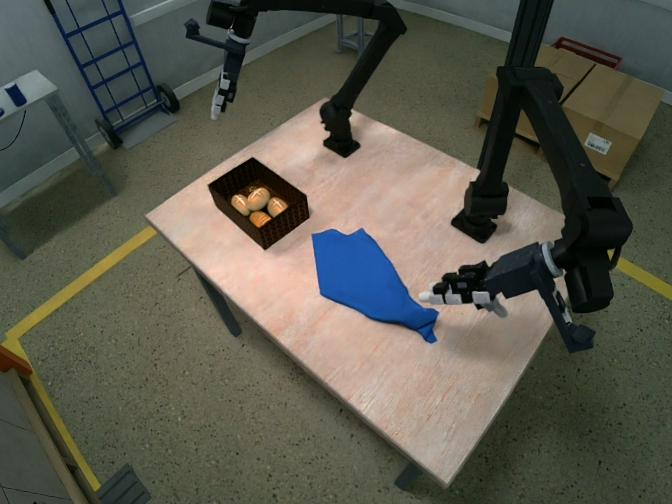

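Request:
execute_actions:
  actions:
    - [[0,0,0,0,0,0,0.685,0,-0.664,0.348,1,0,0.576,0.696,1,0,0.576,0.696,-0.514,0.678,0.226,0.168,0.4,-0.6,0.0373,0.0903,-0.0096,0,0,0.0601,0.685,0,-0.664,0.348,1,0,0.576,0.696,1,0,0.576,0.696,-0.514,0.678,0.226,0.168,0.4,-0.6]]
    - [[0,0,0,0,0,0,0.685,0,-0.664,0.348,1,0,0.576,0.696,1,0,0.576,0.696,-0.514,0.678,0.226,0.168,0.4,-0.6,0.0247,0.0942,-0.0096,0,0,0.0601,0.685,0,-0.664,0.348,1,0,0.576,0.696,1,0,0.576,0.696,-0.514,0.678,0.226,0.168,0.4,-0.6]]
    - [[0,0,0,0,0,0,0.685,0,-0.664,0.348,1,0,0.576,0.696,1,0,0.576,0.696,-0.514,0.678,0.226,0.168,0.4,-0.6,0.011,0.0945,-0.0096,0,0,0.0601,0.685,0,-0.664,0.348,1,0,0.576,0.696,1,0,0.576,0.696,-0.514,0.678,0.226,0.168,0.4,-0.6]]
    - [[0,0,0,0,0,0,0.685,0,-0.664,0.348,1,0,0.576,0.696,1,0,0.576,0.696,-0.514,0.678,0.226,0.168,0.4,-0.6,-0.0022,0.095,-0.0096,0,0,0.0601,0.685,0,-0.664,0.348,1,0,0.576,0.696,1,0,0.576,0.696,-0.514,0.678,0.226,0.168,0.4,-0.6]]
    - [[0,0,0,0,0,0,0.685,0,-0.664,0.348,1,0,0.576,0.696,1,0,0.576,0.696,-0.514,0.678,0.226,0.168,0.4,-0.6,-0.0152,0.0917,-0.0096,0,0,0.0601,0.685,0,-0.664,0.348,1,0,0.576,0.696,1,0,0.576,0.696,-0.514,0.678,0.226,0.168,0.4,-0.6]]
    - [[0,0,0,0,0,0,0.685,0,-0.664,0.348,1,0,0.576,0.696,1,0,0.576,0.696,-0.514,0.678,0.226,0.168,0.4,-0.6,-0.0273,0.0873,-0.0096,0,0,0.0601,0.685,0,-0.664,0.348,1,0,0.576,0.696,1,0,0.576,0.696,-0.514,0.678,0.226,0.168,0.4,-0.6]]
    - [[0,0,0,0,0,0,0.685,0,-0.664,0.348,1,0,0.576,0.696,1,0,0.576,0.696,-0.514,0.678,0.226,0.168,0.4,-0.6,-0.0392,0.0828,-0.0096,0,0,0.0601,0.685,0,-0.664,0.348,1,0,0.576,0.696,1,0,0.576,0.696,-0.514,0.678,0.226,0.168,0.4,-0.6]]
    - [[0,0,0,0,0,0,0.685,0,-0.664,0.348,1,0,0.576,0.696,1,0,0.576,0.696,-0.514,0.678,0.226,0.168,0.4,-0.6,-0.0492,0.0747,-0.0096,0,0,0.0601,0.685,0,-0.664,0.348,1,0,0.576,0.696,1,0,0.576,0.696,-0.514,0.678,0.226,0.168,0.4,-0.6]]
    - [[0,0,0,0,0,0,0.685,0,-0.664,0.348,1,0,0.576,0.696,1,0,0.576,0.696,-0.514,0.678,0.226,0.168,0.4,-0.6,-0.059,0.0672,-0.0096,0,0,0.0601,0.685,0,-0.664,0.348,1,0,0.576,0.696,1,0,0.576,0.696,-0.514,0.678,0.226,0.168,0.4,-0.6]]
  cameras: ["cam_head_right","cam_high"]

Scene clock: 773.03 s.
left_arm: end_effector_position=(+0.3750, +0.2522, +0.2531) hand_goal=(+0.686, +0.000, -0.664, +0.348, +1.000, +0.000, +0.576, +0.696, +1.000, +0.000, +0.576, +0.696, -0.514, +0.678, +0.226, +0.168) hand_measured=(+0.678, -0.002, -0.660, +0.350, +0.984, +0.000, +0.576, +0.696, +0.982, +0.000, +0.576, +0.696, -0.512, +0.678, +0.220, +0.168) hand_current_ma=(-19, -1, +8, +4, -40, -1, +0, +0, -45, -1, +0, +0, +2, +0, -14, +2) hand_state=(goal, goal, goal, goal, goal, goal, goal, goal, goal, goal, goal, goal, goal, goal, goal, goal) hand_current_limit=0.40 hand_speed=-0.60 end_effector_quat_wxyz=(+0.224, +0.017, +0.924, -0.308) | right_arm: end_effector_position=(+0.2987, +0.2427, +0.3703) hand_goal=(+0.686, +0.000, -0.664, +0.348, +1.000, +0.000, +0.576, +0.696, +1.000, +0.000, +0.576, +0.696, -0.514, +0.678, +0.226, +0.168) hand_measured=(+0.698, +0.002, -0.656, +0.350, +0.998, +0.002, +0.576, +0.696, +0.998, +0.002, +0.576, +0.696, -0.512, +0.678, +0.224, +0.168) hand_current_ma=(+59, +7, +32, +13, -5, +6, +3, +0, -6, +6, +3, +0, +10, -4, -15, -2) hand_state=(goal, goal, goal, goal, goal, goal, goal, goal, goal, goal, goal, goal, goal, goal, goal, goal) hand_current_limit=0.40 hand_speed=-0.60 end_effector_quat_wxyz=(+0.047, +0.233, +0.938, +0.254)
Joint positions: left_arm=[0.745 1.468 1.449 -1.685 0.772 -0.734] | right_arm=[0.487 0.874 1.09 -1.358 -0.31 -0.53]
Joint torques (N m): left_arm=[-0.44 -8.94 14 0.03 0.83 -0.04] | right_arm=[0.38 -2.96 8.4 0.79 -0.21 -0.23]
Heat: left arm: hottest elbow 50 °C; right arm: hottest elbow 62 °C.
Hand target: left_arm +0.3855, +0.2613, +0.2762; +0.126, +0.095, +0.882, -0.444 | right_arm +0.2910, +0.2444, +0.3702; +0.047, +0.221, +0.941, +0.252
Off the commanded pose: left_arm 0.027 m, 22 deg | right_arm 0.008 m, 1 deg.
joint sent to its limit (left arm) — joint 4 (wrist pitch), lower limit. The joint targets are off in orientation, not in position.
Step readings (end_effector_position of left_arm | right_arm):
0: (+0.3750, +0.2522, +0.2531) | (+0.3534, -0.2233, +0.4011)
1: (+0.3750, +0.2522, +0.2531) | (+0.3537, -0.2228, +0.4011)
2: (+0.3750, +0.2522, +0.2531) | (+0.3558, -0.2196, +0.4010)
4: (+0.3750, +0.2522, +0.2531) | (+0.3629, -0.2085, +0.4008)
8: (+0.3750, +0.2522, +0.2531) | (+0.3784, -0.1804, +0.4006)
15: (+0.3750, +0.2522, +0.2531) | (+0.3823, -0.1727, +0.4008)
16: (+0.3750, +0.2522, +0.2531) | (+0.3825, -0.1723, +0.4008)
17: (+0.3750, +0.2522, +0.2531) | (+0.3841, -0.1689, +0.4009)
19: (+0.3750, +0.2522, +0.2531) | (+0.3892, -0.1567, +0.4013)
23: (+0.3750, +0.2522, +0.2531) | (+0.3990, -0.1266, +0.4036)
30: (+0.3750, +0.2522, +0.2531) | (+0.4008, -0.1176, +0.4055)
31: (+0.3750, +0.2522, +0.2531) | (+0.4010, -0.1169, +0.4055)
32: (+0.3750, +0.2522, +0.2531) | (+0.4020, -0.1131, +0.4054)
34: (+0.3750, +0.2522, +0.2531) | (+0.4043, -0.1004, +0.4044)
38: (+0.3750, +0.2522, +0.2531) | (+0.4071, -0.0700, +0.4020)
45: (+0.3750, +0.2522, +0.2531) | (+0.4082, -0.0610, +0.4024)
46: (+0.3750, +0.2522, +0.2531) | (+0.4083, -0.0604, +0.4024)
47: (+0.3750, +0.2522, +0.2531) | (+0.4086, -0.0570, +0.4020)
49: (+0.3750, +0.2522, +0.2531) | (+0.4088, -0.0434, +0.3998)
53: (+0.3750, +0.2522, +0.2531) | (+0.4076, -0.0129, +0.3959)
60: (+0.3750, +0.2522, +0.2531) | (+0.4077, -0.0038, +0.3960)
61: (+0.3750, +0.2522, +0.2531) | (+0.4077, -0.0031, +0.3960)
62: (+0.3750, +0.2522, +0.2531) | (+0.4075, +0.0001, +0.3958)
64: (+0.3750, +0.2522, +0.2531) | (+0.4059, +0.0136, +0.3941)
68: (+0.3750, +0.2522, +0.2531) | (+0.4008, +0.0426, +0.3908)
75: (+0.3750, +0.2522, +0.2531) | (+0.3997, +0.0514, +0.3908)
76: (+0.3750, +0.2522, +0.2531) | (+0.3995, +0.0520, +0.3909)
77: (+0.3750, +0.2522, +0.2531) | (+0.3988, +0.0556, +0.3907)
79: (+0.3750, +0.2522, +0.2531) | (+0.3957, +0.0683, +0.3893)
83: (+0.3750, +0.2522, +0.2531) | (+0.3872, +0.0958, +0.3861)
90: (+0.3750, +0.2522, +0.2531) | (+0.3848, +0.1044, +0.3861)
91: (+0.3750, +0.2522, +0.2531) | (+0.3846, +0.1050, +0.3862)
92: (+0.3750, +0.2522, +0.2531) | (+0.3834, +0.1086, +0.3859)
94: (+0.3750, +0.2522, +0.2531) | (+0.3787, +0.1205, +0.3849)
98: (+0.3750, +0.2522, +0.2531) | (+0.3667, +0.1468, +0.3818)
105: (+0.3750, +0.2522, +0.2531) | (+0.3631, +0.1551, +0.3817)
106: (+0.3750, +0.2522, +0.2531) | (+0.3628, +0.1556, +0.3817)
107: (+0.3750, +0.2522, +0.2531) | (+0.3611, +0.1589, +0.3815)
109: (+0.3750, +0.2522, +0.2531) | (+0.3549, +0.1699, +0.3808)
113: (+0.3750, +0.2522, +0.2531) | (+0.3393, +0.1932, +0.3767)
120: (+0.3750, +0.2522, +0.2531) | (+0.3344, +0.2008, +0.3760)
121: (+0.3750, +0.2522, +0.2531) | (+0.3341, +0.2013, +0.3761)
122: (+0.3750, +0.2522, +0.2531) | (+0.3320, +0.2042, +0.3761)
124: (+0.3750, +0.2522, +0.2531) | (+0.3240, +0.2142, +0.3754)
128: (+0.3750, +0.2522, +0.2531) | (+0.3054, +0.2351, +0.3712)
135: (+0.3750, +0.2522, +0.2531) | (+0.2992, +0.2421, +0.3703)
Images, in order (width x height): cam_head_right 672x504, cam_high 672x504.

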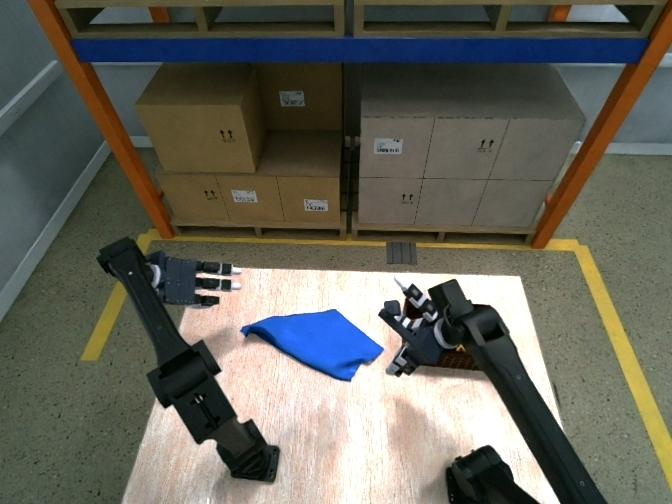

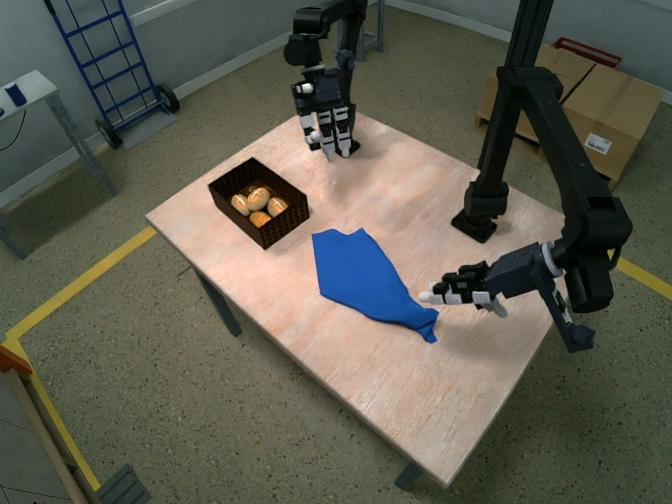

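Request:
execute_actions:
  actions:
    - [[0,-0.0517,-0.035,0,0,0,0.685,0,-0.664,0.348,1,0,0.576,0.696,1,0,0.576,0.696,-0.514,0.678,0.226,0.168,0.4,-0.6,0.005,0.0096,-0.0167,-0.0541,-0.014,0.036,0.685,0,-0.664,0.348,1,0,0.576,0.696,1,0,0.576,0.696,-0.514,0.678,0.226,0.168,0.4,-0.6]]
    - [[0,-0.0517,-0.035,0,0,0,0.685,0,-0.664,0.348,1,0,0.576,0.696,1,0,0.576,0.696,-0.514,0.678,0.226,0.168,0.4,-0.6,0.005,0.0096,-0.0167,-0.0541,-0.014,0.036,0.685,0,-0.664,0.348,1,0,0.576,0.696,1,0,0.576,0.696,-0.514,0.678,0.226,0.168,0.4,-0.6]]
    - [[0,-0.0517,-0.035,0,0,0,0.685,0,-0.664,0.348,1,0,0.576,0.696,1,0,0.576,0.696,-0.514,0.678,0.226,0.168,0.4,-0.6,0.005,0.0096,-0.0167,-0.0541,-0.014,0.036,0.685,0,-0.664,0.348,1,0,0.576,0.696,1,0,0.576,0.696,-0.514,0.678,0.226,0.168,0.4,-0.6]]
    - [[0,-0.0517,-0.035,0,0,0,0.685,0,-0.664,0.348,1,0,0.576,0.696,1,0,0.576,0.696,-0.514,0.678,0.226,0.168,0.4,-0.6,0.005,0.0096,-0.0167,-0.0541,-0.014,0.036,0.685,0,-0.664,0.348,1,0,0.576,0.696,1,0,0.576,0.696,-0.514,0.678,0.226,0.168,0.4,-0.6]]
    - [[0,-0.0517,-0.035,0,0,0,0.685,0,-0.664,0.348,1,0,0.576,0.696,1,0,0.576,0.696,-0.514,0.678,0.226,0.168,0.4,-0.6,0.005,0.0096,-0.0167,-0.0541,-0.014,0.036,0.685,0,-0.664,0.348,1,0,0.576,0.696,1,0,0.576,0.696,-0.514,0.678,0.226,0.168,0.4,-0.6]]
    - [[0,-0.0517,-0.035,0,0,0,0.685,0,-0.664,0.348,1,0,0.576,0.696,1,0,0.576,0.696,-0.514,0.678,0.226,0.168,0.4,-0.6,0.005,0.0096,-0.0167,-0.0423,-0.0005,0.0439,0.685,0,-0.664,0.348,1,0,0.576,0.696,1,0,0.576,0.696,-0.514,0.678,0.226,0.168,0.4,-0.6]]
    - [[0,0,0,0,0,0,0.685,0,-0.664,0.348,1,0,0.576,0.696,1,0,0.576,0.696,-0.514,0.678,0.226,0.168,0.4,-0.6,0.005,0.0096,-0.0167,-0.0423,-0.0005,0.0439,0.685,0,-0.664,0.348,1,0,0.576,0.696,1,0,0.576,0.696,-0.514,0.678,0.226,0.168,0.4,-0.6]]
    - [[0,0,0,0,0,0,0.685,0,-0.664,0.348,1,0,0.576,0.696,1,0,0.576,0.696,-0.514,0.678,0.226,0.168,0.4,-0.6,0.005,0.0096,-0.0167,-0.0423,-0.0005,0.0439,0.685,0,-0.664,0.348,1,0,0.576,0.696,1,0,0.576,0.696,-0.514,0.678,0.226,0.168,0.4,-0.6]]
    - [[0,0,0,0,0,0,0.685,0,-0.664,0.348,1,0,0.576,0.696,1,0,0.576,0.696,-0.514,0.678,0.226,0.168,0.4,-0.6,0.005,0.0096,-0.0167,-0.0423,-0.0005,0.0439,0.685,0,-0.664,0.348,1,0,0.576,0.696,1,0,0.576,0.696,-0.514,0.678,0.226,0.168,0.4,-0.6]]
    - [[0,0,0,0,0,0,0.685,0,-0.664,0.348,1,0,0.576,0.696,1,0,0.576,0.696,-0.514,0.678,0.226,0.168,0.4,-0.6,0.005,0.0096,-0.0167,-0.0423,-0.0005,0.0439,0.685,0,-0.664,0.348,1,0,0.576,0.696,1,0,0.576,0.696,-0.514,0.678,0.226,0.168,0.4,-0.6]]
    - [[0,0,0,0,0,0,0.685,0,-0.664,0.348,1,0,0.576,0.696,1,0,0.576,0.696,-0.514,0.678,0.226,0.168,0.4,-0.6,0.005,0.0096,-0.0167,-0.0423,-0.0005,0.0439,0.685,0,-0.664,0.348,1,0,0.576,0.696,1,0,0.576,0.696,-0.514,0.678,0.226,0.168,0.4,-0.6]]
    - [[0,0,0,0,0,0,0.685,0,-0.664,0.348,1,0,0.576,0.696,1,0,0.576,0.696,-0.514,0.678,0.226,0.168,0.4,-0.6,0.005,0.0096,-0.0167,-0.0423,-0.0005,0.0439,0.685,0,-0.664,0.348,1,0,0.576,0.696,1,0,0.576,0.696,-0.514,0.678,0.226,0.168,0.4,-0.6]]
  cameras: ["all"]

Scene clock: 801.90 s.
left_arm: end_effector_position=(+0.3861, +0.0769, +0.1480) hand_goal=(+0.686, +0.000, -0.664, +0.348, +1.000, +0.000, +0.576, +0.696, +1.000, +0.000, +0.576, +0.696, -0.514, +0.678, +0.226, +0.168) hand_measured=(+0.678, -0.002, -0.660, +0.350, +0.984, +0.000, +0.576, +0.696, +0.982, +0.000, +0.576, +0.696, -0.512, +0.678, +0.220, +0.168) hand_current_ma=(-18, -1, +8, +4, -39, -1, +0, +0, -44, -1, +0, +0, +2, +0, -13, +2) hand_state=(goal, goal, goal, goal, goal, goal, goal, goal, goal, goal, goal, goal, goal, goal, goal, goal) hand_current_limit=0.40 hand_speed=-0.60 end_effector_quat_wxyz=(+0.123, +0.095, +0.882, -0.445) | right_arm: end_effector_position=(+0.3231, +0.3034, +0.2480) hand_goal=(+0.686, +0.000, -0.664, +0.348, +1.000, +0.000, +0.576, +0.696, +1.000, +0.000, +0.576, +0.696, -0.514, +0.678, +0.226, +0.168) hand_measured=(+0.682, +0.002, -0.658, +0.350, +0.992, +0.000, +0.576, +0.696, +0.990, +0.000, +0.576, +0.696, -0.514, +0.678, +0.224, +0.168) hand_current_ma=(-18, +7, +24, +13, -43, +3, -1, +0, -45, +3, -2, +0, -1, -4, -15, -2) hand_state=(goal, goal, goal, goal, goal, goal, goal, goal, goal, goal, goal, goal, goal, goal, goal, goal) hand_current_limit=0.40 hand_speed=-0.60 end_effector_quat_wxyz=(+0.135, -0.585, +0.661, -0.450)
Joint positions: left_arm=[0.433 1.501 1.168 -1.603 0.911 -0.743] | right_arm=[0.973 1.487 1.427 -1.448 0.976 -2.08]
Joint torques (N m): left_arm=[-0.56 -9.35 7.35 0.1 0.86 -0.06] | right_arm=[-0.09 -9.11 9.61 0.69 0.78 -0.25]
Heat: left arm: hottest elbow 49 °C; right arm: hottest elbow 58 °C.
Hand target: left_arm +0.3854, +0.0752, +0.1502; +0.126, +0.095, +0.882, -0.444 | right_arm +0.3272, +0.3135, +0.2500; +0.142, -0.589, +0.658, -0.447
Off the commanded pose: left_arm 0.003 m, 0 deg | right_arm 0.011 m, 1 deg.
Step readings (end_effector_position of left_arm | right_arm):
0: (+0.3750, +0.2522, +0.2531) | (+0.2987, +0.2427, +0.3703)
1: (+0.3750, +0.2521, +0.2531) | (+0.2989, +0.2423, +0.3700)
2: (+0.3757, +0.2514, +0.2533) | (+0.2991, +0.2404, +0.3677)
4: (+0.3774, +0.2491, +0.2536) | (+0.2969, +0.2379, +0.3613)
8: (+0.3839, +0.2394, +0.2541) | (+0.2934, +0.2390, +0.3467)
15: (+0.3874, +0.2340, +0.2544) | (+0.2923, +0.2423, +0.3359)
16: (+0.3873, +0.2338, +0.2541) | (+0.2923, +0.2418, +0.3359)
17: (+0.3875, +0.2316, +0.2527) | (+0.2928, +0.2402, +0.3350)
19: (+0.3868, +0.2258, +0.2475) | (+0.2939, +0.2390, +0.3345)
23: (+0.3848, +0.2102, +0.2341) | (+0.2965, +0.2450, +0.3350)
30: (+0.3870, +0.2028, +0.2321) | (+0.2943, +0.2476, +0.3293)
31: (+0.3870, +0.2026, +0.2319) | (+0.2946, +0.2469, +0.3291)
32: (+0.3873, +0.2003, +0.2309) | (+0.2953, +0.2451, +0.3281)
34: (+0.3864, +0.1945, +0.2266) | (+0.2970, +0.2435, +0.3273)
38: (+0.3840, +0.1785, +0.2150) | (+0.2994, +0.2506, +0.3265)
45: (+0.3859, +0.1710, +0.2133) | (+0.2969, +0.2531, +0.3203)
46: (+0.3860, +0.1707, +0.2132) | (+0.2970, +0.2526, +0.3205)
47: (+0.3863, +0.1683, +0.2124) | (+0.2982, +0.2503, +0.3196)
49: (+0.3856, +0.1626, +0.2088) | (+0.3004, +0.2483, +0.3194)
53: (+0.3836, +0.1469, +0.1978) | (+0.3022, +0.2561, +0.3188)
60: (+0.3858, +0.1397, +0.1943) | (+0.2998, +0.2587, +0.3120)
61: (+0.3858, +0.1395, +0.1943) | (+0.2999, +0.2581, +0.3120)
62: (+0.3862, +0.1371, +0.1936) | (+0.3012, +0.2557, +0.3115)
64: (+0.3856, +0.1314, +0.1905) | (+0.3038, +0.2534, +0.3117)
68: (+0.3839, +0.1159, +0.1791) | (+0.3049, +0.2616, +0.3105)
75: (+0.3858, +0.1088, +0.1724) | (+0.3026, +0.2643, +0.3035)
76: (+0.3858, +0.1087, +0.1723) | (+0.3026, +0.2640, +0.3036)
77: (+0.3865, +0.1060, +0.1710) | (+0.3035, +0.2622, +0.3033)
79: (+0.3869, +0.1008, +0.1655) | (+0.3053, +0.2615, +0.3040)
83: (+0.3834, +0.0842, +0.1512) | (+0.3085, +0.2671, +0.3022)
90: (+0.3860, +0.0767, +0.1482) | (+0.3063, +0.2694, +0.2948)
91: (+0.3861, +0.0767, +0.1482) | (+0.3062, +0.2691, +0.2949)
92: (+0.3861, +0.0768, +0.1481) | (+0.3070, +0.2675, +0.2948)
94: (+0.3862, +0.0768, +0.1481) | (+0.3090, +0.2667, +0.2956)
98: (+0.3861, +0.0769, +0.1480) | (+0.3110, +0.2725, +0.2933)
105: (+0.3861, +0.0769, +0.1480) | (+0.3086, +0.2750, +0.2862)
106: (+0.3861, +0.0769, +0.1480) | (+0.3088, +0.2746, +0.2861)
107: (+0.3861, +0.0769, +0.1480) | (+0.3099, +0.2731, +0.2862)
109: (+0.3861, +0.0769, +0.1480) | (+0.3125, +0.2722, +0.2872)
113: (+0.3861, +0.0769, +0.1480) | (+0.3133, +0.2777, +0.2844)
120: (+0.3861, +0.0769, +0.1480) | (+0.3104, +0.2797, +0.2773)
121: (+0.3861, +0.0769, +0.1480) | (+0.3105, +0.2791, +0.2773)
122: (+0.3861, +0.0769, +0.1480) | (+0.3117, +0.2775, +0.2776)
124: (+0.3861, +0.0769, +0.1480) | (+0.3140, +0.2762, +0.2783)
128: (+0.3861, +0.0769, +0.1480) | (+0.3137, +0.2805, +0.2748)
135: (+0.3861, +0.0769, +0.1480) | (+0.3103, +0.2821, +0.2682)
136: (+0.3861, +0.0769, +0.1480) | (+0.3105, +0.2815, +0.2683)
137: (+0.3861, +0.0769, +0.1480) | (+0.3118, +0.2800, +0.2688)
139: (+0.3861, +0.0769, +0.1480) | (+0.3146, +0.2786, +0.2696)
143: (+0.3861, +0.0769, +0.1480) | (+0.3156, +0.2849, +0.2656)
150: (+0.3861, +0.0769, +0.1480) | (+0.3138, +0.2885, +0.2598)
151: (+0.3861, +0.0769, +0.1480) | (+0.3140, +0.2880, +0.2599)
152: (+0.3861, +0.0769, +0.1480) | (+0.3155, +0.2866, +0.2607)
154: (+0.3861, +0.0769, +0.1480) | (+0.3185, +0.2853, +0.2616)
158: (+0.3861, +0.0769, +0.1480) | (+0.3189, +0.2909, +0.2573)
165: (+0.3861, +0.0769, +0.1480) | (+0.3177, +0.2953, +0.2522)
166: (+0.3861, +0.0769, +0.1480) | (+0.3180, +0.2949, +0.2524)
167: (+0.3861, +0.0769, +0.1480) | (+0.3196, +0.2939, +0.2536)
169: (+0.3861, +0.0769, +0.1480) | (+0.3230, +0.2930, +0.2546)
173: (+0.3861, +0.0769, +0.1480) | (+0.3236, +0.2988, +0.2511)
180: (+0.3861, +0.0769, +0.1480) | (+0.3231, +0.3041, +0.2478)

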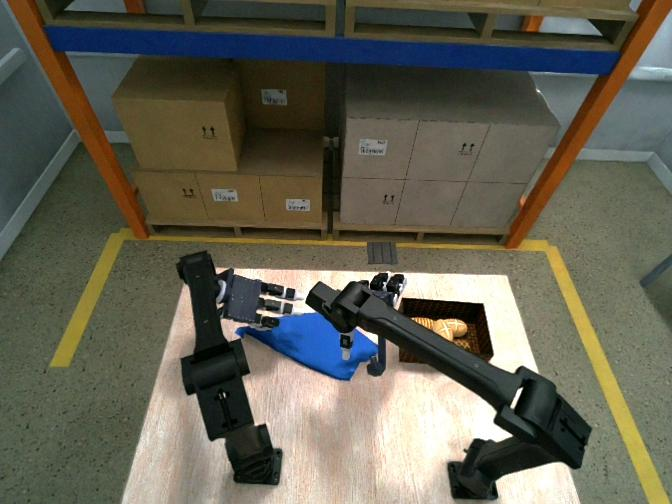

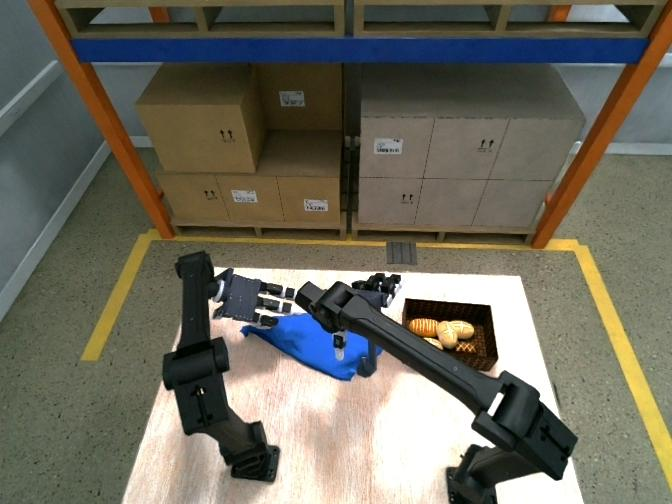

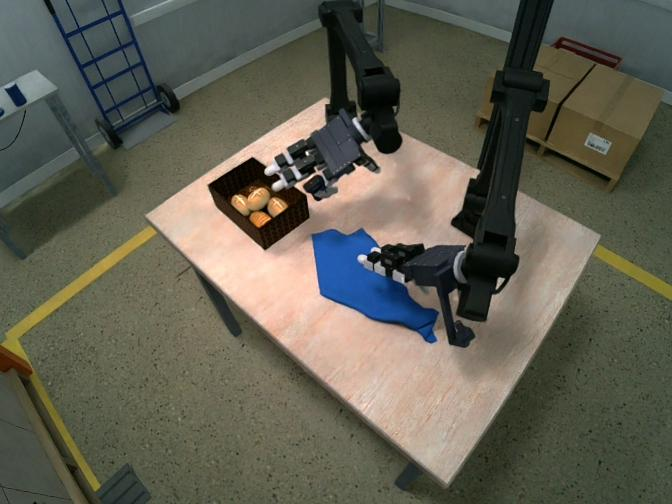

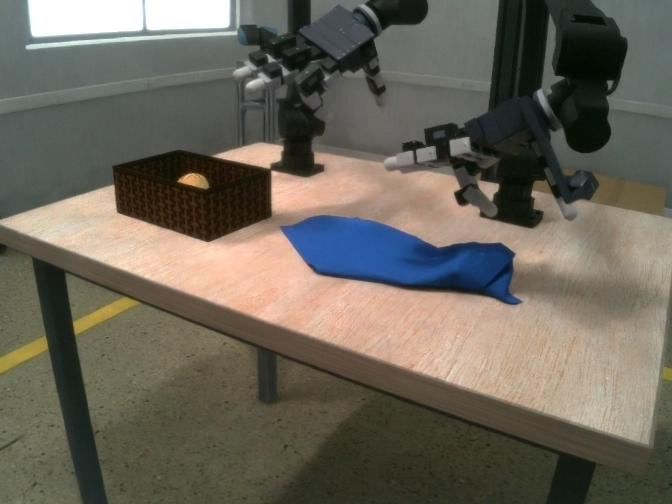

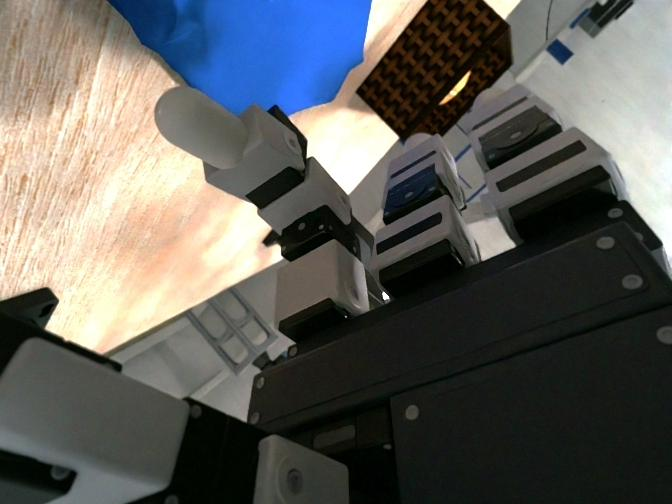

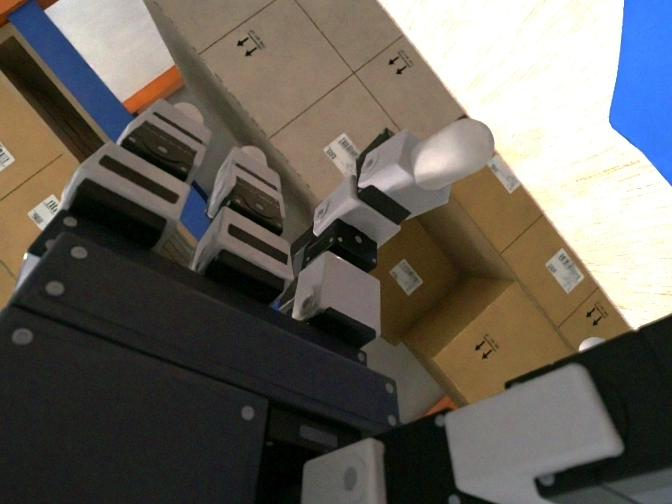

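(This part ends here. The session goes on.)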